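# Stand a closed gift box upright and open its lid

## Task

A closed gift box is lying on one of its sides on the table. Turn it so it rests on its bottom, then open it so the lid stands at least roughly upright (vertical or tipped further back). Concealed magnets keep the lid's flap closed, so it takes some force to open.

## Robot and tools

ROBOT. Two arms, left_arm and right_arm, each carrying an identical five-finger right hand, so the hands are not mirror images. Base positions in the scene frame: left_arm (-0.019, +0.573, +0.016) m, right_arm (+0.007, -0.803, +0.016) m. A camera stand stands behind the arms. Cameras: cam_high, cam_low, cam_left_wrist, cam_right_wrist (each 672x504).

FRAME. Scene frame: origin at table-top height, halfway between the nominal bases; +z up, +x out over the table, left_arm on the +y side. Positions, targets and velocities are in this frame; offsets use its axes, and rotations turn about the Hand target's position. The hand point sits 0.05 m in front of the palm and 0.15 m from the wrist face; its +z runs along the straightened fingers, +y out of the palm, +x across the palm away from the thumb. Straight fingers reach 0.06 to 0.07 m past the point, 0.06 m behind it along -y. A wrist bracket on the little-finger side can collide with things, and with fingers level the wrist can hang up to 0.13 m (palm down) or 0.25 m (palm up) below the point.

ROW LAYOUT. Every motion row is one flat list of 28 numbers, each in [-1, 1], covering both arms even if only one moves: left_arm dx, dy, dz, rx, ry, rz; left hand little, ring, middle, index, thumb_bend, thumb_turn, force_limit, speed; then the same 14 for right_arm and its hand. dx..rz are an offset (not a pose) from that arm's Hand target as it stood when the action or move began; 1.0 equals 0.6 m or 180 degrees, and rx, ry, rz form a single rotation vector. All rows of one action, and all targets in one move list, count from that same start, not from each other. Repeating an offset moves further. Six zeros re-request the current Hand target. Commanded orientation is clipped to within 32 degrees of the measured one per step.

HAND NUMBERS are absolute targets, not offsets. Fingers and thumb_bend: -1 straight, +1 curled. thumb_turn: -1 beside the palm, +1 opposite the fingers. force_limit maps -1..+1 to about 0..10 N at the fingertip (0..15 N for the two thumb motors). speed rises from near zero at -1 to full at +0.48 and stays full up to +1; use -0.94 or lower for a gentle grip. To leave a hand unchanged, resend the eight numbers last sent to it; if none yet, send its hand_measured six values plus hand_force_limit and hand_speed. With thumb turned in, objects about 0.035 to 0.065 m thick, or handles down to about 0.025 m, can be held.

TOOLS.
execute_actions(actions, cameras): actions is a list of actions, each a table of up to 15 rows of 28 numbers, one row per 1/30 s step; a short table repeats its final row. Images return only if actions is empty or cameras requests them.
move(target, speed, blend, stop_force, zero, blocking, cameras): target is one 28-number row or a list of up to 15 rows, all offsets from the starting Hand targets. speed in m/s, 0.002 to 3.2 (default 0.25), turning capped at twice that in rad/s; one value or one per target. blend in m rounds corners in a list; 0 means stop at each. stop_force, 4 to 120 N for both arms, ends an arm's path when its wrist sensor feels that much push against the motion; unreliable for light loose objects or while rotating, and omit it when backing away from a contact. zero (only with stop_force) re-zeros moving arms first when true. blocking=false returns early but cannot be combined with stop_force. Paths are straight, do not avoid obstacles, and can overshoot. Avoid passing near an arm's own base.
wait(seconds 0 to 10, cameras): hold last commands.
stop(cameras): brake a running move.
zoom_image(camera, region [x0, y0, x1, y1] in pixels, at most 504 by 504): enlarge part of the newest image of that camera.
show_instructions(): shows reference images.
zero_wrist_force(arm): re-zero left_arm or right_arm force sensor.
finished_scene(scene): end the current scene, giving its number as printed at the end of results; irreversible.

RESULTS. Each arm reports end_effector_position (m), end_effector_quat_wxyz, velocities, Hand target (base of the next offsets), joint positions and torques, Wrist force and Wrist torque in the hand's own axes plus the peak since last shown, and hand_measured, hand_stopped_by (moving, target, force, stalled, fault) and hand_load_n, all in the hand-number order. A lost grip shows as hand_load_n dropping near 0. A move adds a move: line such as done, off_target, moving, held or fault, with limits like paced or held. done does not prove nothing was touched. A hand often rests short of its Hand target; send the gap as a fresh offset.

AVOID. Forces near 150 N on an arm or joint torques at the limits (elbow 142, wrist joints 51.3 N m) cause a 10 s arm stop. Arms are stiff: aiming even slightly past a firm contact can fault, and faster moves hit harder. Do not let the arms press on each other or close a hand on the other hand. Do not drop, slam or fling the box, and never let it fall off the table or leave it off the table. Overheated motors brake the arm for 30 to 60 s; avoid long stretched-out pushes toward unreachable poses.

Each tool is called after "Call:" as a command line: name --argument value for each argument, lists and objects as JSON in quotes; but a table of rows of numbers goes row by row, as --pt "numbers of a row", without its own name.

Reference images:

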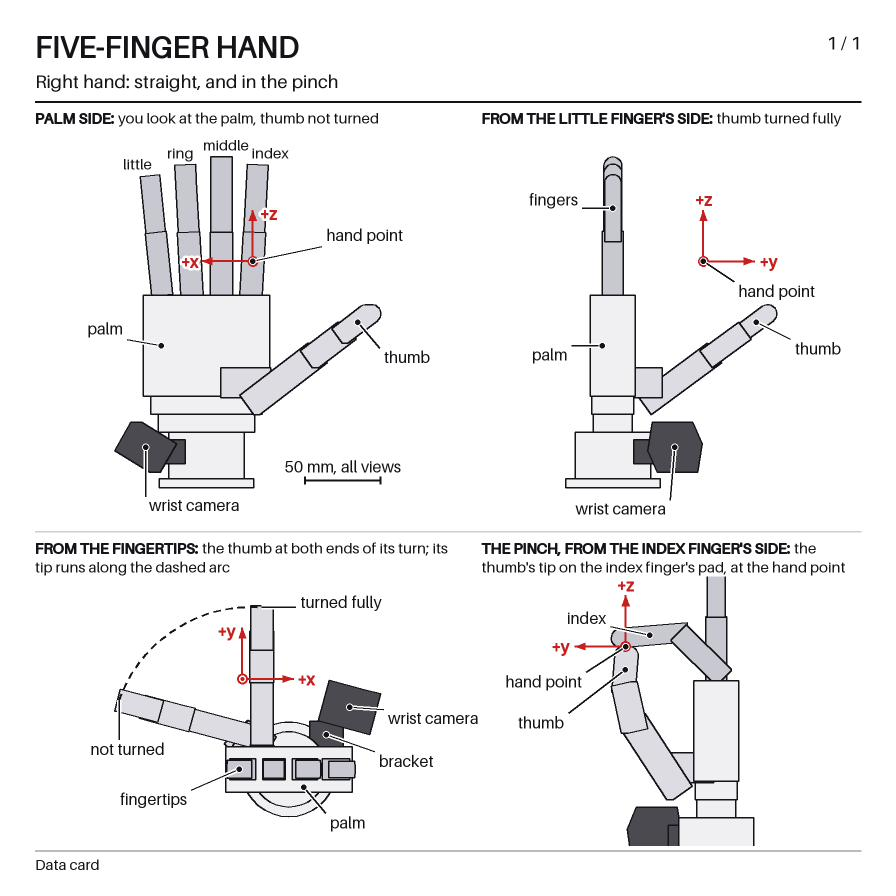

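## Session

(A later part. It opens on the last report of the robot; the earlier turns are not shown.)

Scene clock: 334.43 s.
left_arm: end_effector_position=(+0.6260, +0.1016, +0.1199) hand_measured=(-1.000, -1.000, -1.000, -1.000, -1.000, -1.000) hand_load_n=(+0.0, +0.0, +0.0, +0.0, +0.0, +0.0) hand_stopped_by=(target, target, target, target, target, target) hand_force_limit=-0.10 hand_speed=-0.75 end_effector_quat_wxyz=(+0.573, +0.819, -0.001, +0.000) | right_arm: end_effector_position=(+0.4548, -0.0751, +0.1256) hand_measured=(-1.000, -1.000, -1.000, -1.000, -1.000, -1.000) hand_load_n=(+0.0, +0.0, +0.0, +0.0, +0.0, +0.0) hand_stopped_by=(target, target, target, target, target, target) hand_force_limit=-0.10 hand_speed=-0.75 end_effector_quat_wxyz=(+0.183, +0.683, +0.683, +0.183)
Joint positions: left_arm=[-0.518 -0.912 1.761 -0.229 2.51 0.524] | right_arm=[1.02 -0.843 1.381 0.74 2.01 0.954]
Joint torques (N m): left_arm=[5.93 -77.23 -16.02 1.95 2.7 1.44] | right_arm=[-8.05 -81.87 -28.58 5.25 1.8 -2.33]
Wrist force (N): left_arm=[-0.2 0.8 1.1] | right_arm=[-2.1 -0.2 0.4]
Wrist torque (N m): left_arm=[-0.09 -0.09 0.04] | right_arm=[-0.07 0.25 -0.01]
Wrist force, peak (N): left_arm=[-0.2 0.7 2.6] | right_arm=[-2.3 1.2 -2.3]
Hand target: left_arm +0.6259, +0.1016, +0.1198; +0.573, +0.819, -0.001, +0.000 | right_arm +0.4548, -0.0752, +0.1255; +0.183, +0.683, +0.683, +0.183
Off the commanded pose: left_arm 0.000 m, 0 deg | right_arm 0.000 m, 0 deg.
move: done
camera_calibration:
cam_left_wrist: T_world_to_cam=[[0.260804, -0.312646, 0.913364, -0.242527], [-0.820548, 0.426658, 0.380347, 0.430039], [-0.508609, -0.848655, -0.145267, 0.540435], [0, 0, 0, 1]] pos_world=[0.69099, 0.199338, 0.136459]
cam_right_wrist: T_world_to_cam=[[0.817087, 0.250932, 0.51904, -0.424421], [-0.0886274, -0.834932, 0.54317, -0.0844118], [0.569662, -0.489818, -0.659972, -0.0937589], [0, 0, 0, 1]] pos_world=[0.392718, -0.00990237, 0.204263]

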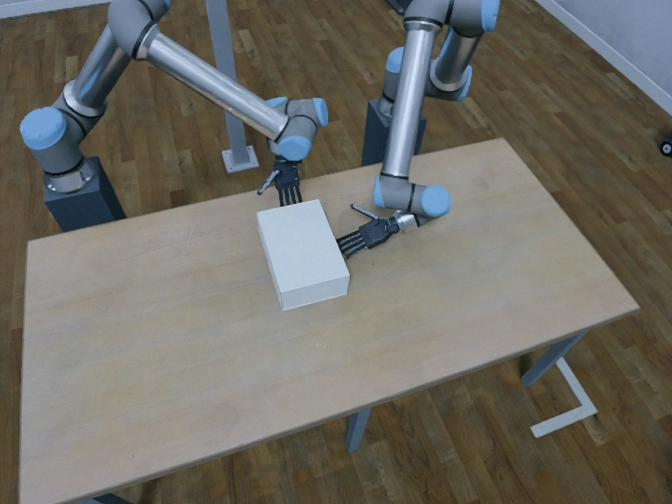

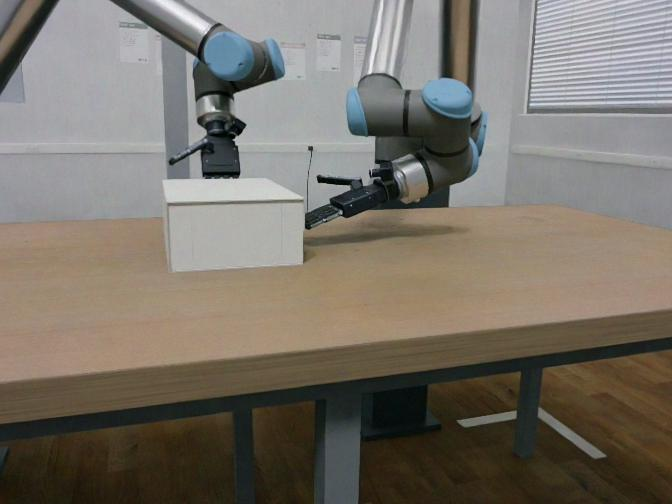

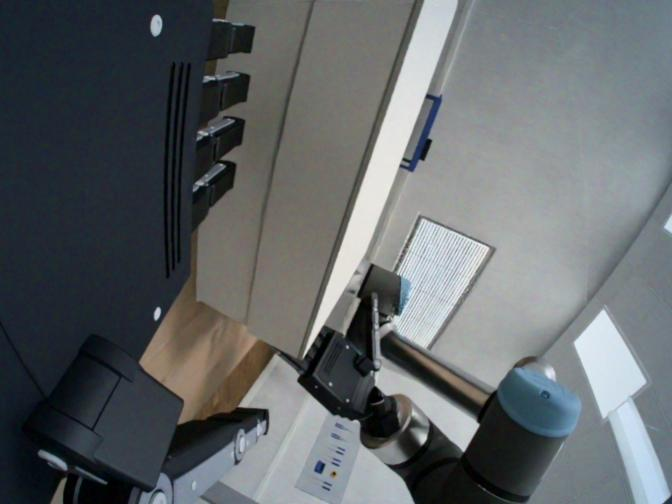

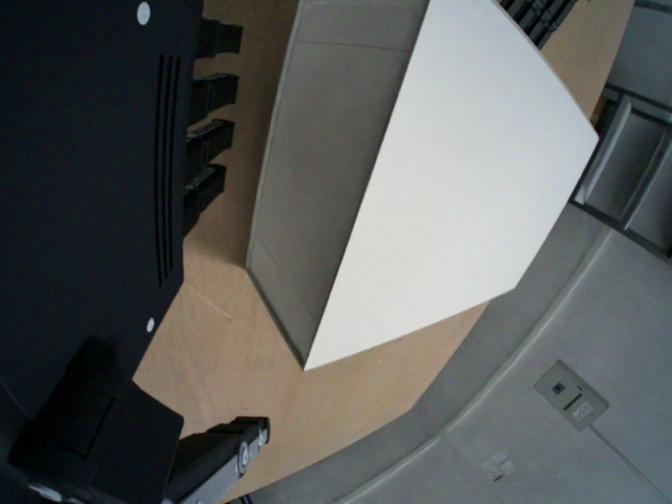

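Call:
move --target '[0,0,-0.017,0,0,0,-1,-1,-1,-1,-1,-1,-0.1,-0.75,0,0,-0.085,0,0,0,-1,-1,-1,-1,-1,-1,-0.1,-0.75]' --speed 0.04 --stop_force 4

Call:
move --target '[0,-0.08,0,0,0,0,-1,-1,-1,-1,-1,-1,-0.1,-0.75,0,0,0.015,0,0,0,-1,-1,-1,-1,-1,-1,-0.1,-0.75]' --speed 0.04 --stop_force 4 --cameras '["all"]'

Call:
zoom_image --camera "cam_left_wrist" --region '[180, 0, 380, 200]'

Call:
zoom_image --camera "cam_right_wrist" --region '[180, 0, 340, 260]'

Scene clock: 344.67 s.
left_arm: end_effector_position=(+0.6259, +0.1016, +0.1096) hand_measured=(-1.000, -1.000, -1.000, -1.000, -1.000, -1.000) hand_load_n=(+0.0, +0.0, +0.0, +0.0, -0.5, +0.0) hand_stopped_by=(target, target, target, target, target, target) hand_force_limit=-0.10 hand_speed=-0.75 end_effector_quat_wxyz=(+0.573, +0.819, -0.001, +0.000) | right_arm: end_effector_position=(+0.4548, -0.0752, +0.0932) hand_measured=(-1.000, -1.000, -1.000, -1.000, -1.000, -1.000) hand_load_n=(+0.0, +0.0, +0.0, +0.0, +0.0, -0.5) hand_stopped_by=(target, target, target, target, target, target) hand_force_limit=-0.10 hand_speed=-0.75 end_effector_quat_wxyz=(+0.183, +0.683, +0.683, +0.182)
Joint positions: left_arm=[-0.518 -0.899 1.762 -0.244 2.51 0.524] | right_arm=[1.02 -0.814 1.395 0.698 2.01 0.954]
Joint torques (N m): left_arm=[13.18 -87.58 -19.22 2.94 0.95 0.04] | right_arm=[-6.82 -100.97 -41.17 6.11 -0.52 -1.31]
Wrist force (N): left_arm=[-0.4 1.1 0.9] | right_arm=[-2.0 0.2 -2.0]
Wrist torque (N m): left_arm=[-0.04 -0.04 0.04] | right_arm=[0.08 0.30 0.01]
Wrist force, peak (N): left_arm=[-0.5 1.1 1.1] | right_arm=[-3.6 5.1 -48.0]
Hand target: left_arm +0.6259, +0.1016, +0.1096; +0.573, +0.819, -0.001, +0.000 | right_arm +0.4548, -0.0752, +0.0932; +0.183, +0.683, +0.683, +0.182 (not the last commanded pose)
Off the commanded pose: left_arm 0.000 m, 0 deg | right_arm 0.019 m, 0 deg.
move: contact (right_arm)

Scene clock: 347.00 s.
left_arm: end_effector_position=(+0.6259, +0.0536, +0.1096) hand_measured=(-1.000, -1.000, -1.000, -1.000, -1.000, -1.000) hand_load_n=(+0.0, +0.0, +0.0, +0.0, +0.0, +0.0) hand_stopped_by=(target, target, target, target, target, target) hand_force_limit=-0.10 hand_speed=-0.75 end_effector_quat_wxyz=(+0.573, +0.819, -0.001, +0.000) | right_arm: end_effector_position=(+0.4548, -0.0752, +0.1023) hand_measured=(-1.000, -1.000, -1.000, -1.000, -1.000, -1.000) hand_load_n=(+0.0, +0.0, +0.0, +0.0, +0.0, +0.0) hand_stopped_by=(target, target, target, target, target, target) hand_force_limit=-0.10 hand_speed=-0.75 end_effector_quat_wxyz=(+0.183, +0.683, +0.683, +0.183)
Joint positions: left_arm=[-0.577 -0.89 1.737 -0.27 2.462 0.47] | right_arm=[1.02 -0.822 1.391 0.709 2.01 0.954]
Joint torques (N m): left_arm=[15.07 -87.98 -17.18 3.22 3.22 2.44] | right_arm=[-5.16 -70.7 -32.45 2.31 -0.43 -1.76]
Wrist force (N): left_arm=[-0.3 1.0 0.4] | right_arm=[-1.9 0.0 0.1]
Wrist torque (N m): left_arm=[-0.02 -0.04 0.19] | right_arm=[-0.04 0.26 0.01]
Wrist force, peak (N): left_arm=[-0.5 0.8 -1.3] | right_arm=[-2.0 0.3 -2.0]
Hand target: left_arm +0.6259, +0.0536, +0.1096; +0.573, +0.819, -0.001, +0.000 | right_arm +0.4548, -0.0752, +0.1022; +0.183, +0.683, +0.683, +0.182
Off the commanded pose: left_arm 0.000 m, 0 deg | right_arm 0.000 m, 0 deg.
move: done
camera_calibration:
cam_left_wrist: T_world_to_cam=[[0.260905, -0.312699, 0.913317, -0.248247], [-0.820516, 0.426619, 0.38046, 0.454286], [-0.508608, -0.848655, -0.145267, 0.498167], [0, 0, 0, 1]] pos_world=[0.690889, 0.151338, 0.126258]
cam_right_wrist: T_world_to_cam=[[0.817106, 0.250962, 0.518995, -0.412408], [-0.088633, -0.834878, 0.543252, -0.0717585], [0.569633, -0.489895, -0.659941, -0.109189], [0, 0, 0, 1]] pos_world=[0.392819, -0.00990211, 0.180962]

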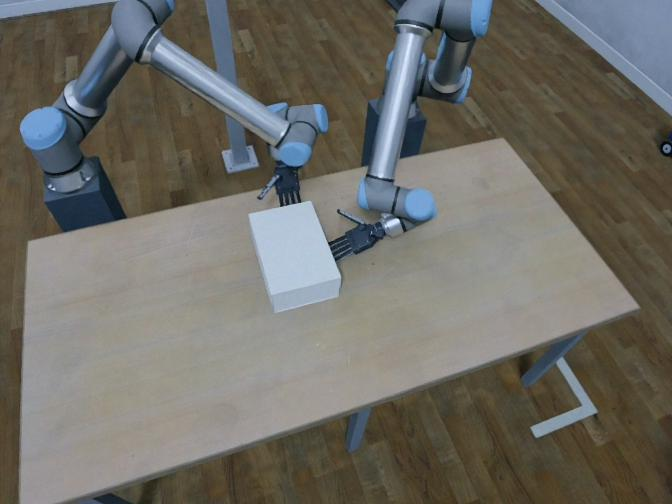

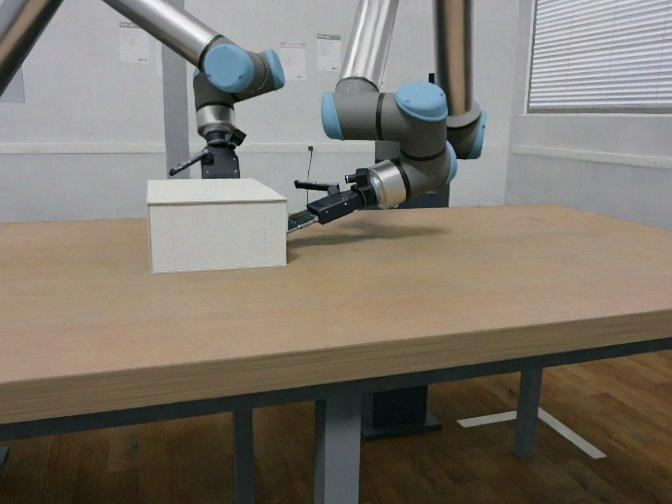

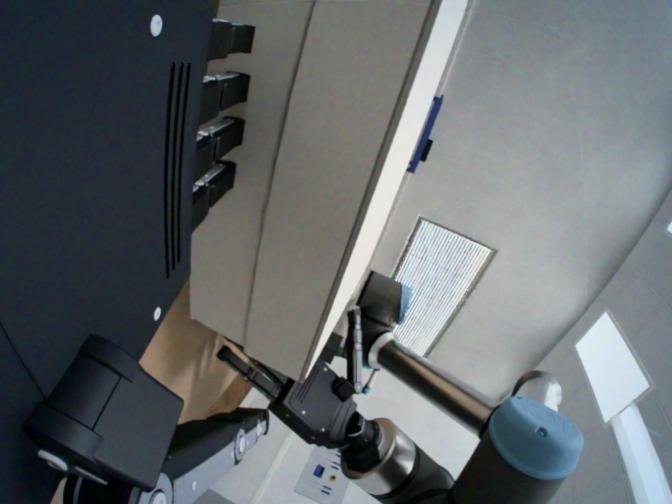

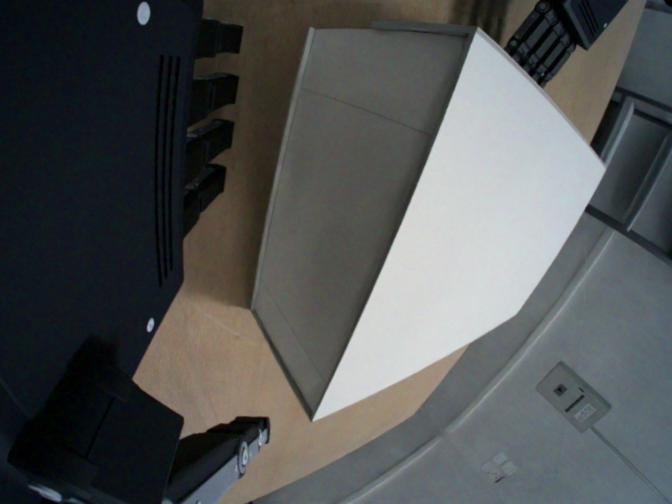

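Scaled by 2.520 from the camera's 672x504 image, which has a finer 960x720 frame.

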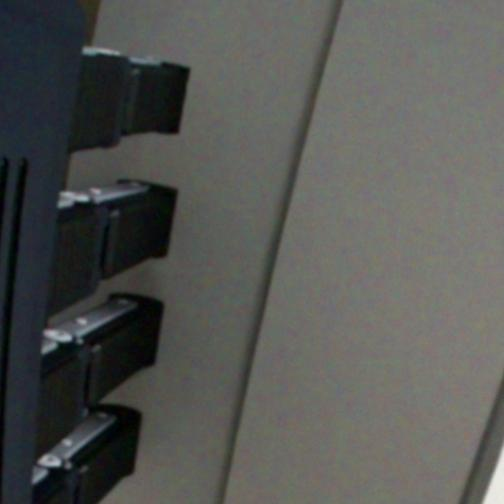

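Scaled by 1.938 from the camera's 672x504 image, which has a finer 960x720 frame.

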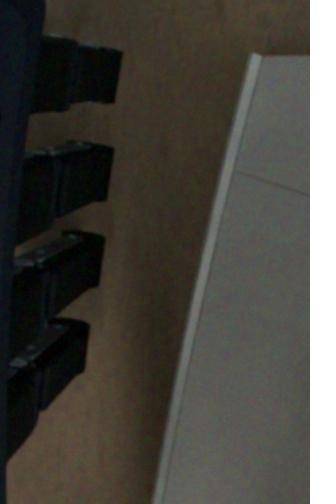

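Call:
move --target '[0,0,0,0,0,0,-1,-1,-1,-1,-1,-1,-0.1,-0.75,0.07,0,0,0,0,0,-1,-1,-1,-1,-1,-1,-0.1,-0.75]' --speed 0.1 --cameras '["cam_high","cam_right_wrist","cam_low"]'

Call:
zoom_image --camera "cam_right_wrist" --region '[180, 0, 340, 260]'

Call:
zoom_image --camera "cam_low" --region '[250, 170, 360, 280]'

Scene clock: 352.97 s.
left_arm: end_effector_position=(+0.6259, +0.0536, +0.1096) hand_measured=(-1.000, -1.000, -1.000, -1.000, -1.000, -1.000) hand_load_n=(+0.0, +0.5, +0.0, +0.0, +0.0, +0.0) hand_stopped_by=(target, target, target, target, target, target) hand_force_limit=-0.10 hand_speed=-0.75 end_effector_quat_wxyz=(+0.573, +0.819, -0.001, +0.000) | right_arm: end_effector_position=(+0.4969, -0.0751, +0.1021) hand_measured=(-1.000, -1.000, -1.000, -1.000, -1.000, -1.000) hand_load_n=(+0.0, +0.5, +0.0, +0.0, +0.0, +0.5) hand_stopped_by=(target, target, target, target, target, target) hand_force_limit=-0.10 hand_speed=-0.75 end_effector_quat_wxyz=(+0.183, +0.683, +0.683, +0.182) end_effector_velocity=(-0.005, +0.000, -0.001) end_effector_angular_velocity=(+0.000, +0.002, -0.001)
Joint positions: left_arm=[-0.577 -0.89 1.737 -0.27 2.462 0.47] | right_arm=[0.976 -0.804 1.352 0.71 1.996 0.907]
Joint velocities: left_arm=[within noise] | right_arm=[0.005 -0.002 0.005 0.001 0 0.006]
Joint torques (N m): left_arm=[15.33 -88.6 -17.22 2.94 3.08 2.28] | right_arm=[10.35 -102.58 -30.46 5.97 3.1 3.26]
Wrist force (N): left_arm=[-0.4 0.9 1.0] | right_arm=[-2.0 -0.2 -0.1]
Wrist torque (N m): left_arm=[-0.08 -0.05 0.18] | right_arm=[-0.02 0.28 -0.02]
Wrist force, peak (N): left_arm=[-0.3 0.9 1.2] | right_arm=[-1.7 -1.2 -2.0]
Hand target: left_arm +0.6259, +0.0536, +0.1096; +0.573, +0.819, -0.001, +0.000 | right_arm +0.4968, -0.0752, +0.1022; +0.183, +0.683, +0.683, +0.182
Off the commanded pose: left_arm 0.000 m, 0 deg | right_arm 0.000 m, 0 deg.
move: done
camera_calibration:
cam_right_wrist: T_world_to_cam=[[0.817157, 0.25126, 0.51877, -0.446681], [-0.0882502, -0.834849, 0.543358, -0.0681033], [0.569619, -0.489791, -0.66003, -0.133279], [0, 0, 0, 1]] pos_world=[0.434917, -0.00990173, 0.180762]
Images, in order (width x height): cam_high 672x504, cam_low 672x504, cam_right_wrist 672x504.

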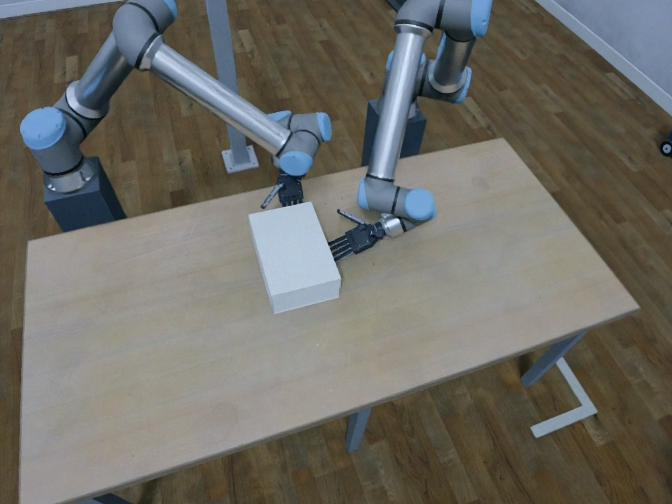

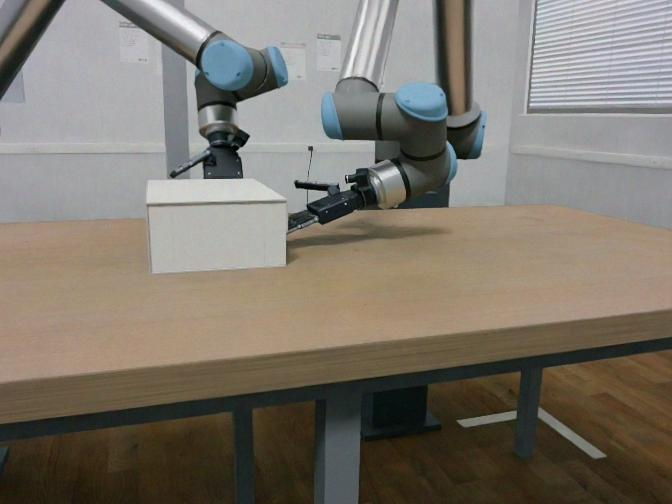

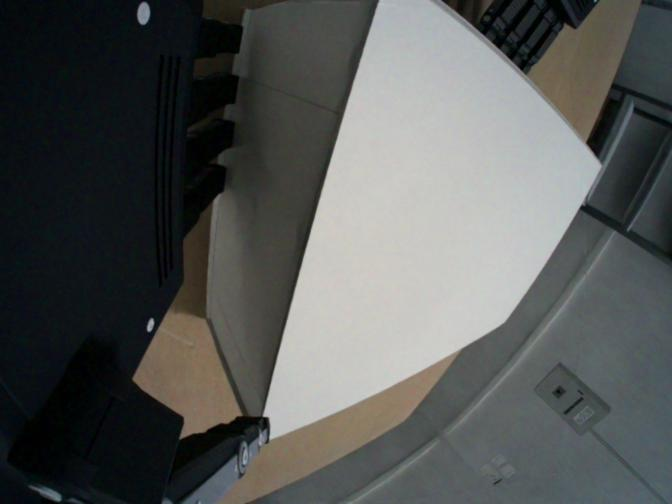

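Scaled by 1.938 from the camera's 672x504 image, which has a finer 960x720 frame.

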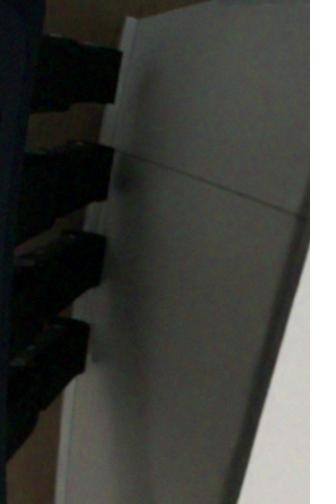

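Scaled by 4.582.

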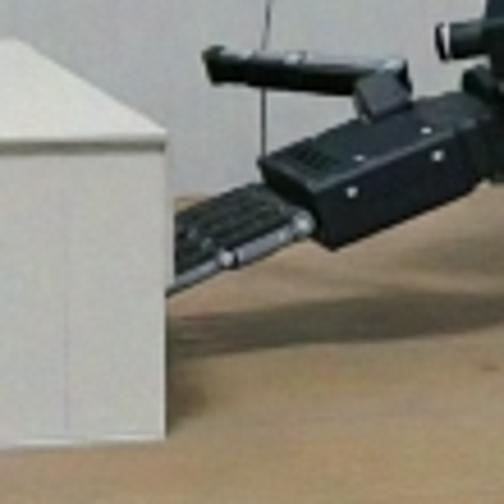

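Call:
move --target '[0,0,0,0,0,0,-1,-1,-1,-1,-1,-1,-0.1,-0.75,0,0,-0.015,0,0,0,-1,-1,-1,-1,-1,-1,-0.1,-0.75]' --speed 0.008 --stop_force 8

Scene clock: 359.33 s.
left_arm: end_effector_position=(+0.6259, +0.0536, +0.1096) hand_measured=(-1.000, -1.000, -1.000, -1.000, -1.000, -1.000) hand_load_n=(+0.0, +0.0, +0.0, +0.0, +0.0, +0.0) hand_stopped_by=(target, target, target, target, target, target) hand_force_limit=-0.10 hand_speed=-0.75 end_effector_quat_wxyz=(+0.573, +0.819, -0.001, +0.000) | right_arm: end_effector_position=(+0.4968, -0.0752, +0.0936) hand_measured=(-1.000, -1.000, -1.000, -1.000, -1.000, -1.000) hand_load_n=(+0.0, +0.0, -2.5, +0.0, +0.0, +0.0) hand_stopped_by=(target, target, target, target, target, target) hand_force_limit=-0.10 hand_speed=-0.75 end_effector_quat_wxyz=(+0.183, +0.683, +0.683, +0.183)
Joint positions: left_arm=[-0.577 -0.89 1.737 -0.27 2.462 0.47] | right_arm=[0.976 -0.796 1.356 0.699 1.997 0.907]
Joint torques (N m): left_arm=[15.5 -88.1 -17.45 2.83 3.22 2.16] | right_arm=[7.22 -96.04 -39.75 5.27 0.8 3]
Wrist force (N): left_arm=[-0.2 0.8 0.5] | right_arm=[-2.5 2.0 -9.6]
Wrist torque (N m): left_arm=[-0.06 -0.07 0.19] | right_arm=[0.47 0.42 -0.03]
Wrist force, peak (N): left_arm=[-0.3 0.9 1.1] | right_arm=[-2.4 2.0 -12.2]
Hand target: left_arm +0.6259, +0.0536, +0.1096; +0.573, +0.819, -0.001, +0.000 | right_arm +0.4968, -0.0752, +0.0936; +0.183, +0.683, +0.683, +0.183
Off the commanded pose: left_arm 0.000 m, 0 deg | right_arm 0.000 m, 0 deg.
move: contact (right_arm)

Call:
wait --seconds 0 --cameras '["cam_right_wrist","cam_left_wrist"]'

Call:
zoom_image --camera "cam_right_wrist" --region '[190, 0, 290, 140]'

Call:
zoom_image --camera "cam_left_wrist" --region '[190, 0, 310, 140]'

Scene clock: 361.93 s.
left_arm: end_effector_position=(+0.6259, +0.0536, +0.1096) hand_measured=(-1.000, -1.000, -1.000, -1.000, -1.000, -1.000) hand_load_n=(+0.0, +0.0, +0.0, +0.0, +0.0, +0.0) hand_stopped_by=(target, target, target, target, target, target) hand_force_limit=-0.10 hand_speed=-0.75 end_effector_quat_wxyz=(+0.573, +0.819, -0.001, +0.000) | right_arm: end_effector_position=(+0.4968, -0.0752, +0.0936) hand_measured=(-1.000, -1.000, -1.000, -1.000, -1.000, -1.000) hand_load_n=(+0.0, +0.0, -3.0, +0.0, -0.5, +0.0) hand_stopped_by=(target, target, target, target, target, target) hand_force_limit=-0.10 hand_speed=-0.75 end_effector_quat_wxyz=(+0.183, +0.683, +0.683, +0.183)
Joint positions: left_arm=[-0.577 -0.89 1.737 -0.27 2.462 0.47] | right_arm=[0.976 -0.796 1.356 0.699 1.997 0.907]
Joint torques (N m): left_arm=[15.43 -88.72 -17.49 2.55 3.34 1.89] | right_arm=[3.93 -96.37 -39.62 5.45 -0.7 3.1]
Wrist force (N): left_arm=[-0.5 0.6 0.9] | right_arm=[-2.5 1.6 -9.4]
Wrist torque (N m): left_arm=[-0.11 -0.03 0.17] | right_arm=[0.41 0.43 -0.05]
Wrist force, peak (N): left_arm=[-0.1 1.1 0.9] | right_arm=[-2.7 1.6 -9.7]
Hand target: left_arm +0.6259, +0.0536, +0.1096; +0.573, +0.819, -0.001, +0.000 | right_arm +0.4968, -0.0752, +0.0936; +0.183, +0.683, +0.683, +0.183
Off the commanded pose: left_arm 0.000 m, 0 deg | right_arm 0.000 m, 0 deg.
camera_calibration:
cam_left_wrist: T_world_to_cam=[[0.260905, -0.312699, 0.913317, -0.248247], [-0.820516, 0.426619, 0.38046, 0.454286], [-0.508608, -0.848655, -0.145267, 0.498167], [0, 0, 0, 1]] pos_world=[0.690889, 0.151338, 0.126258]
cam_right_wrist: T_world_to_cam=[[0.817111, 0.251005, 0.518966, -0.44226], [-0.0885903, -0.834865, 0.54328, -0.063387], [0.569632, -0.489895, -0.659941, -0.138789], [0, 0, 0, 1]] pos_world=[0.434818, -0.00990201, 0.172362]
Images, in order (width x height): cam_left_wrist 672x504, cam_right_wrist 672x504.

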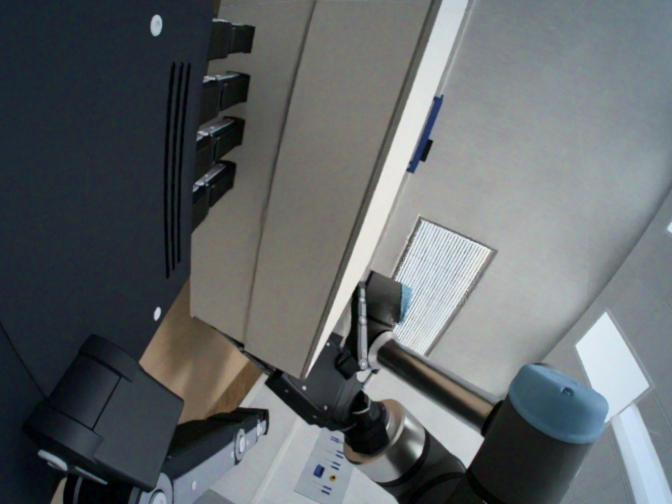

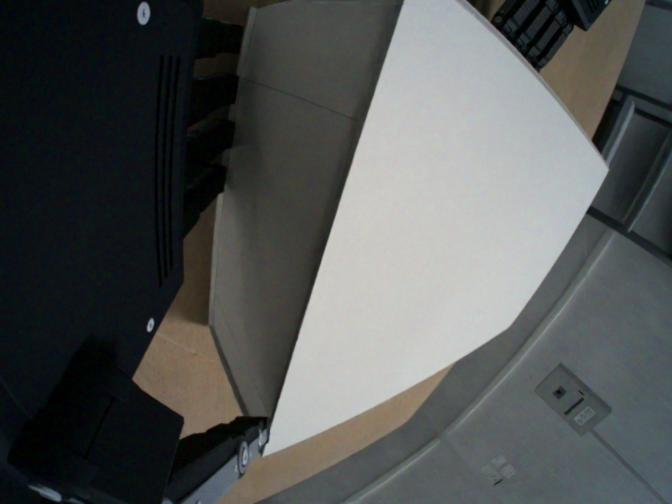

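Scaled by 3.600 from the camera's 672x504 image, which has a finer 960x720 frame.

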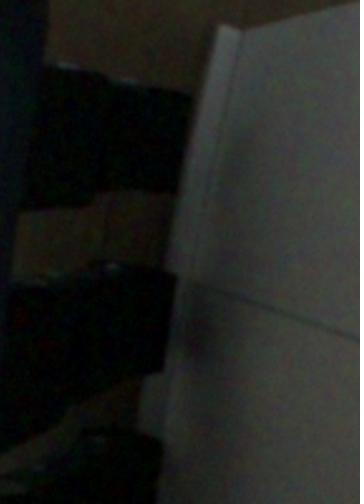

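Scaled by 3.600 from the camera's 672x504 image, which has a finer 960x720 frame.

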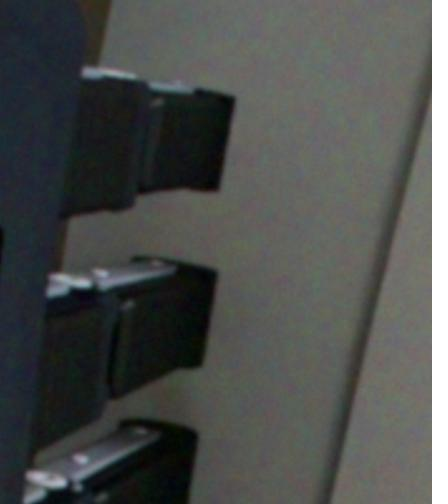

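Call:
move --target '[0,-0.004,0.075,0,0,0,-1,-1,-1,-1,-1,-1,-0.1,-0.75,0,0,0,0,0,0,-1,-1,-1,-1,-1,-1,-0.1,-0.75]' --speed 0.025 --stop_force 14 --cameras '["all"]'

Call:
zoom_image --camera "cam_left_wrist" --region '[190, 0, 450, 260]'

Call:
zoom_image --camera "cam_low" --region '[140, 160, 300, 280]'

Scene clock: 369.87 s.
left_arm: end_effector_position=(+0.6260, +0.0512, +0.1547) hand_measured=(-1.000, -1.000, -1.000, -1.000, -1.000, -1.000) hand_load_n=(+0.0, +0.0, +0.0, +0.0, +0.0, +0.0) hand_stopped_by=(target, target, target, target, target, target) hand_force_limit=-0.10 hand_speed=-0.75 end_effector_quat_wxyz=(+0.573, +0.819, -0.001, +0.000) | right_arm: end_effector_position=(+0.4968, -0.0752, +0.0936) hand_measured=(-1.000, -1.000, -1.000, -1.000, -1.000, -1.000) hand_load_n=(+0.0, +0.0, -4.0, +0.0, +0.0, +0.0) hand_stopped_by=(target, target, target, target, target, target) hand_force_limit=-0.10 hand_speed=-0.75 end_effector_quat_wxyz=(+0.183, +0.683, +0.683, +0.183)
Joint positions: left_arm=[-0.58 -0.944 1.726 -0.208 2.46 0.467] | right_arm=[0.976 -0.796 1.356 0.699 1.997 0.907]
Joint torques (N m): left_arm=[-13.49 -67.79 -20.94 -0.97 2.82 1.26] | right_arm=[-0.79 -96.41 -37.32 4.88 -0.77 2.79]
Wrist force (N): left_arm=[1.1 -1.0 -0.8] | right_arm=[-3.6 2.9 -7.4]
Wrist torque (N m): left_arm=[0.18 0.11 0.24] | right_arm=[0.27 0.33 -0.08]
Wrist force, peak (N): left_arm=[2.3 -2.7 -0.6] | right_arm=[-2.6 1.7 -9.7]
Hand target: left_arm +0.6259, +0.0512, +0.1546; +0.573, +0.819, -0.001, +0.000 | right_arm +0.4968, -0.0752, +0.0936; +0.183, +0.683, +0.683, +0.183
Off the commanded pose: left_arm 0.000 m, 0 deg | right_arm 0.000 m, 0 deg.
move: done
camera_calibration:
cam_left_wrist: T_world_to_cam=[[0.260884, -0.312687, 0.913327, -0.290111], [-0.820523, 0.426628, 0.380435, 0.438279], [-0.508608, -0.848655, -0.145267, 0.502718], [0, 0, 0, 1]] pos_world=[0.690989, 0.148938, 0.171258]
cam_right_wrist: T_world_to_cam=[[0.817111, 0.251005, 0.518966, -0.44226], [-0.0885903, -0.834865, 0.54328, -0.063387], [0.569632, -0.489895, -0.659941, -0.138789], [0, 0, 0, 1]] pos_world=[0.434818, -0.00990201, 0.172362]

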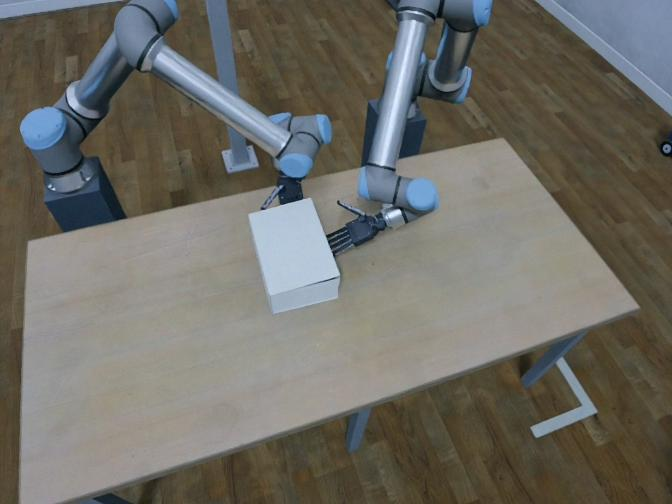

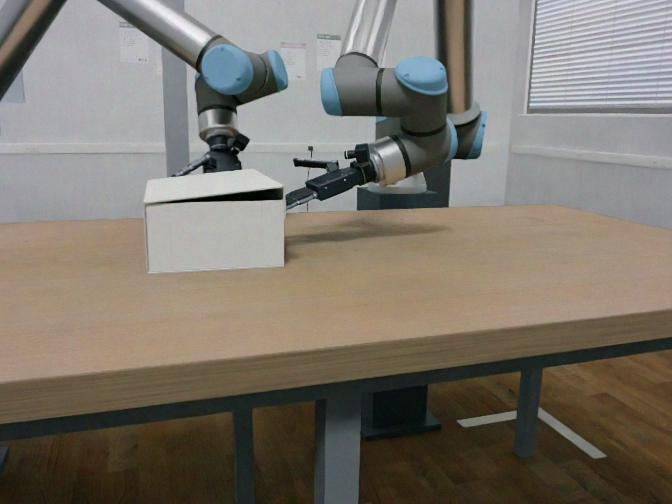

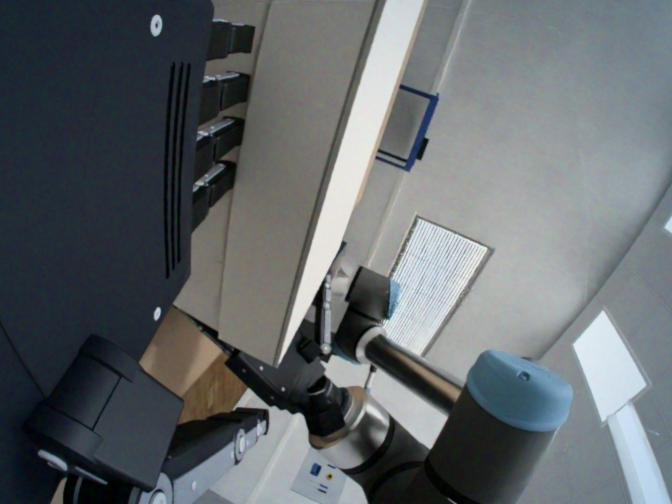

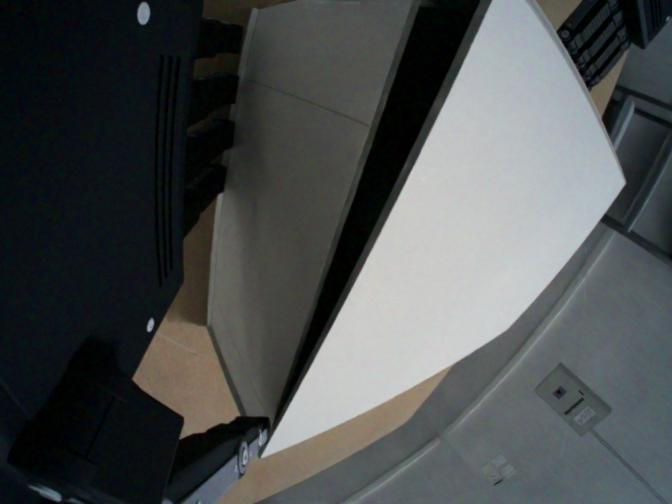

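Scaled by 1.938 from the camera's 672x504 image, which has a finer 960x720 frame.

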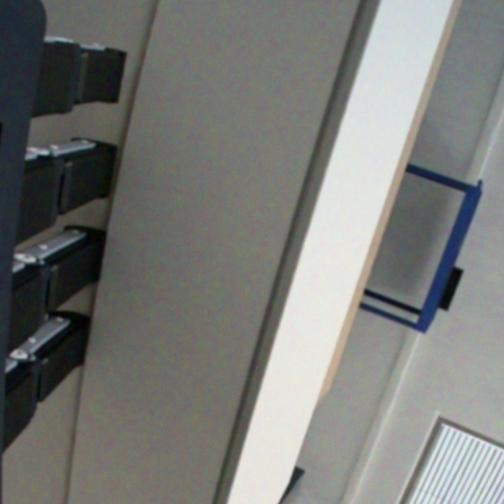

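Scaled by 3.150.

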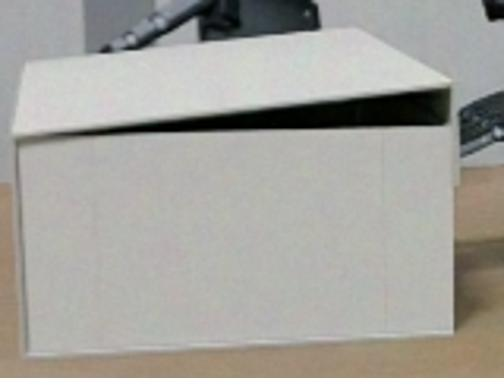

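Call:
move --pt "0 0 0.04 0 0 0 -1 -1 -1 -1 -1 -1 -0.1 -0.75 -0.02 0 0.01 0 0 0 -1 -1 -1 -1 -1 -1 -0.1 -0.75" --pt "0 0 0.098 0 0 0 -1 -1 -1 -1 -1 -1 -0.1 -0.75 -0.2 0 0.1 0 0 0 -1 -1 -1 -1 -1 -1 -0.1 -0.75" --pt "0 -0.044 0.15 0 0 0 -1 -1 -1 -1 -1 -1 -0.1 -0.75 -0.2 -0.05 0.2 0 0 0 -1 -1 -1 -1 -1 -1 -0.1 -0.75" --pt "0 -0.115 0.29 0 0 0 -1 -1 -1 -1 -1 -1 -0.1 -0.75 -0.2 -0.2 0.3 0 0 0 -1 -1 -1 -1 -1 -1 -0.1 -0.75" --speed 0.1 --blend 0.01 --cameras '["all"]'

Scene clock: 386.13 s.
left_arm: end_effector_position=(+0.6259, -0.0179, +0.3288) hand_measured=(-1.000, -1.000, -1.000, -1.000, -1.000, -1.000) hand_load_n=(+0.0, +0.0, +0.0, +0.0, +0.0, +0.0) hand_stopped_by=(target, target, target, target, target, target) hand_force_limit=-0.10 hand_speed=-0.75 end_effector_quat_wxyz=(+0.573, +0.819, -0.001, +0.000) | right_arm: end_effector_position=(+0.3768, -0.1952, +0.2737) hand_measured=(-1.000, -1.000, -1.000, -1.000, -1.000, -1.000) hand_load_n=(+0.0, +0.0, +0.0, +0.0, +0.0, +0.0) hand_stopped_by=(target, target, target, target, target, target) hand_force_limit=-0.10 hand_speed=-0.75 end_effector_quat_wxyz=(+0.183, +0.683, +0.683, +0.182)
Joint positions: left_arm=[-0.658 -1.087 1.584 0.031 2.393 0.405] | right_arm=[1.026 -1.164 1.617 0.827 2.011 0.959]
Joint torques (N m): left_arm=[14.39 -65.98 -30.75 -1.09 2.92 2.35] | right_arm=[10.84 -46.78 -44.21 6.01 2.24 3.72]
Wrist force (N): left_arm=[-0.1 0.6 0.4] | right_arm=[-1.7 0.3 -0.3]
Wrist torque (N m): left_arm=[-0.01 -0.11 0.21] | right_arm=[0.03 0.18 0.08]
Wrist force, peak (N): left_arm=[2.0 -2.1 -0.2] | right_arm=[-3.7 2.7 -7.3]
Hand target: left_arm +0.6259, -0.0178, +0.3286; +0.573, +0.819, -0.001, +0.000 | right_arm +0.3768, -0.1952, +0.2736; +0.183, +0.683, +0.683, +0.183
Off the commanded pose: left_arm 0.000 m, 0 deg | right_arm 0.000 m, 0 deg.
move: done
camera_calibration:
cam_left_wrist: T_world_to_cam=[[0.260783, -0.312635, 0.913374, -0.470745], [-0.820554, 0.426667, 0.380323, 0.401463], [-0.508609, -0.848655, -0.145267, 0.469331], [0, 0, 0, 1]] pos_world=[0.69089, 0.0798379, 0.345459]
cam_right_wrist: T_world_to_cam=[[0.817112, 0.251153, 0.518893, -0.407429], [-0.0884107, -0.834863, 0.543311, -0.272143], [0.569659, -0.489822, -0.659972, -0.0104671], [0, 0, 0, 1]] pos_world=[0.314817, -0.130002, 0.352362]

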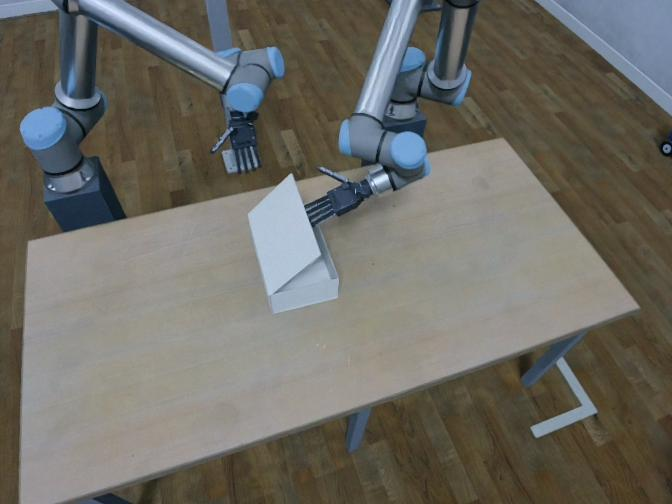

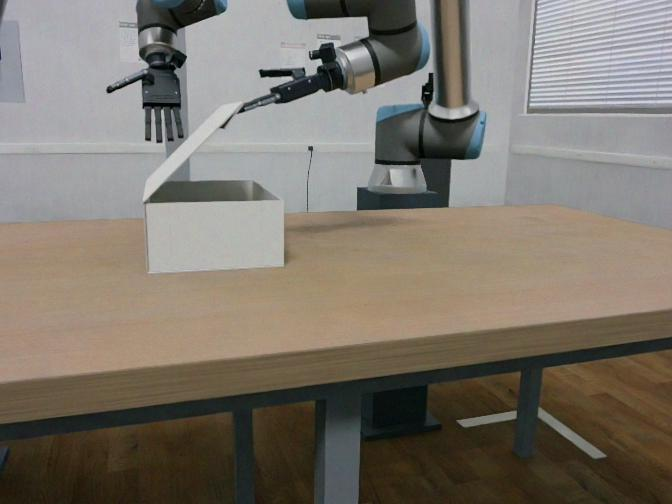

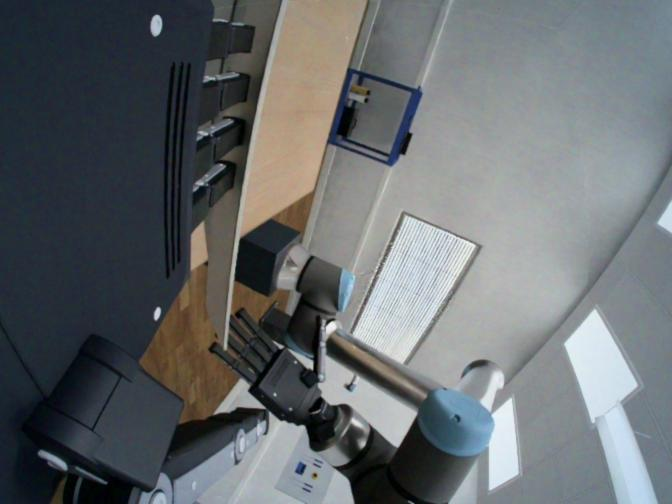

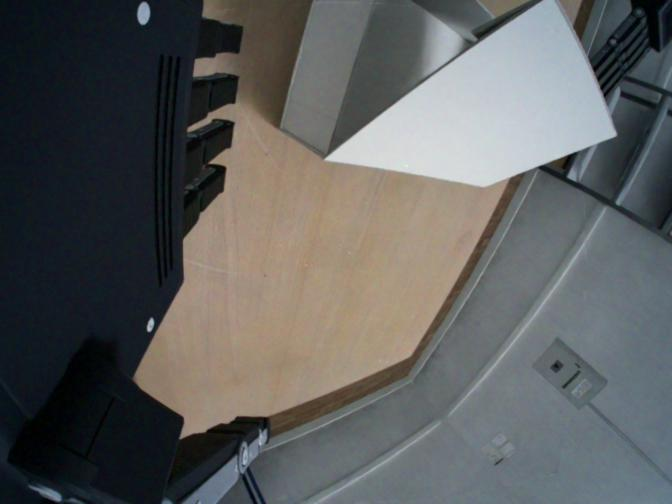

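Call:
move --pt "0 -0.098 0.085 0 0 0 -1 -1 -1 -1 -1 -1 -0.1 -0.75 0 0 0 0 0 0 -1 -1 -1 -1 -1 -1 -0.1 -0.75" --pt "0 -0.193 0.122 0 0 0 -1 -1 -1 -1 -1 -1 -0.1 -0.75 0 0 0 0 0 0 -1 -1 -1 -1 -1 -1 -0.1 -0.75" --speed 0.09 --blend 0.01 --cameras '["all"]'

Scene clock: 392.50 s.
left_arm: end_effector_position=(+0.6259, -0.1337, +0.4018) hand_measured=(-1.000, -1.000, -1.000, -1.000, -1.000, -1.000) hand_load_n=(+0.0, +0.0, +0.0, +0.0, +0.0, +0.0) hand_stopped_by=(target, target, target, target, target, target) hand_force_limit=-0.10 hand_speed=-0.75 end_effector_quat_wxyz=(+0.573, +0.819, -0.001, +0.000) end_effector_velocity=(+0.000, +0.003, -0.001) end_effector_angular_velocity=(+0.001, +0.001, +0.001) | right_arm: end_effector_position=(+0.3768, -0.1952, +0.2736) hand_measured=(-1.000, -1.000, -1.000, -1.000, -1.000, -1.000) hand_load_n=(+0.0, +0.0, +0.0, +0.0, +0.0, +0.0) hand_stopped_by=(target, target, target, target, target, target) hand_force_limit=-0.10 hand_speed=-0.75 end_effector_quat_wxyz=(+0.183, +0.683, +0.683, +0.183)
Joint positions: left_arm=[-0.771 -1.059 1.394 0.14 2.293 0.329] | right_arm=[1.026 -1.164 1.617 0.827 2.011 0.959]
Joint velocities: left_arm=[0.003 -0.001 0.005 -0.001 0.002 0.001] | right_arm=[within noise]
Joint torques (N m): left_arm=[15.73 -89.94 -28.99 -1.66 3.63 1.94] | right_arm=[10.43 -47.04 -44.45 5.74 3.06 3.19]
Wrist force (N): left_arm=[-0.3 1.0 1.0] | right_arm=[-1.6 0.6 -0.5]
Wrist torque (N m): left_arm=[-0.04 -0.07 0.18] | right_arm=[0.08 0.17 0.06]
Wrist force, peak (N): left_arm=[-0.2 1.7 1.9] | right_arm=[-1.9 0.6 -0.7]
Hand target: left_arm +0.6259, -0.1336, +0.4018; +0.573, +0.819, -0.001, +0.000 | right_arm +0.3768, -0.1952, +0.2736; +0.183, +0.683, +0.683, +0.183
Off the commanded pose: left_arm 0.000 m, 0 deg | right_arm 0.000 m, 0 deg.
move: done
camera_calibration:
cam_left_wrist: T_world_to_cam=[[0.261054, -0.312776, 0.913248, -0.573671], [-0.82047, 0.426561, 0.380625, 0.422955], [-0.508606, -0.848656, -0.145268, 0.381646], [0, 0, 0, 1]] pos_world=[0.690889, -0.0359611, 0.418357]
cam_right_wrist: T_world_to_cam=[[0.817111, 0.251005, 0.518966, -0.407499], [-0.0885903, -0.834865, 0.54328, -0.271992], [0.569632, -0.489895, -0.659941, -0.010431], [0, 0, 0, 1]] pos_world=[0.314818, -0.129902, 0.352362]

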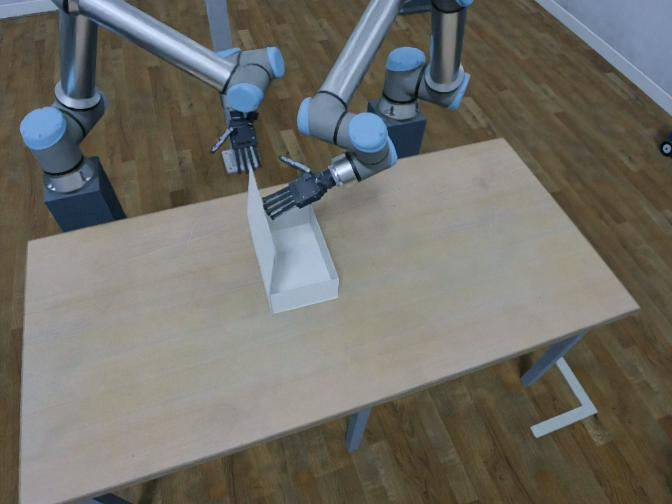

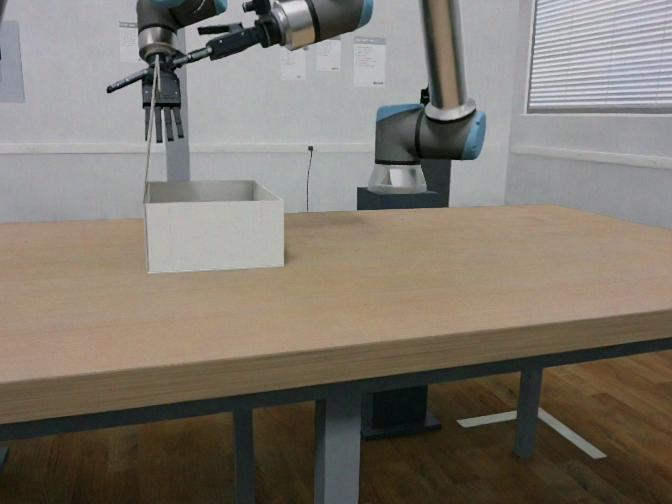

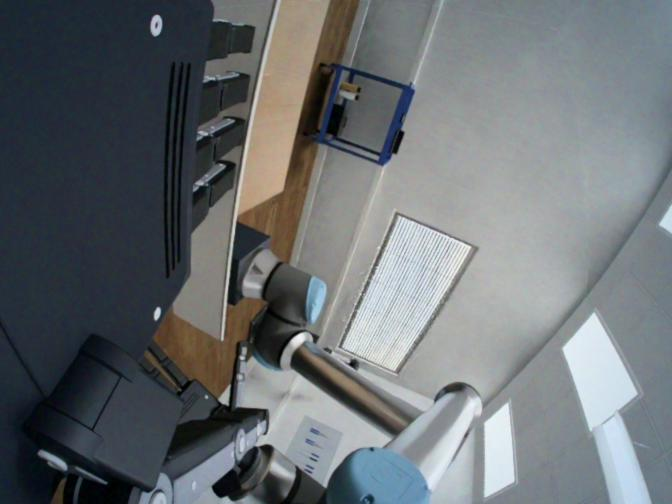

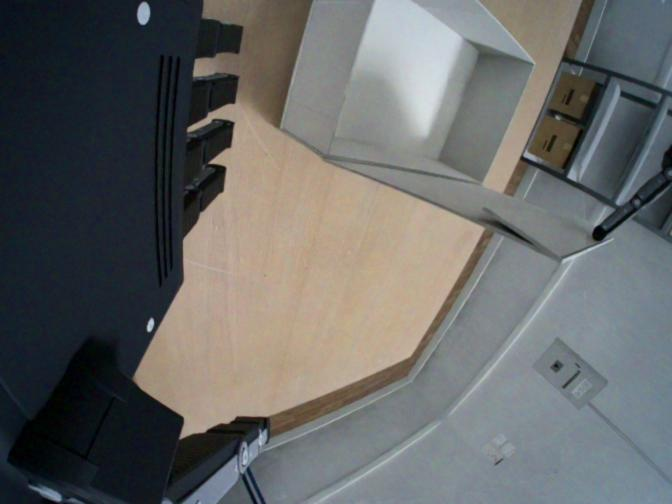

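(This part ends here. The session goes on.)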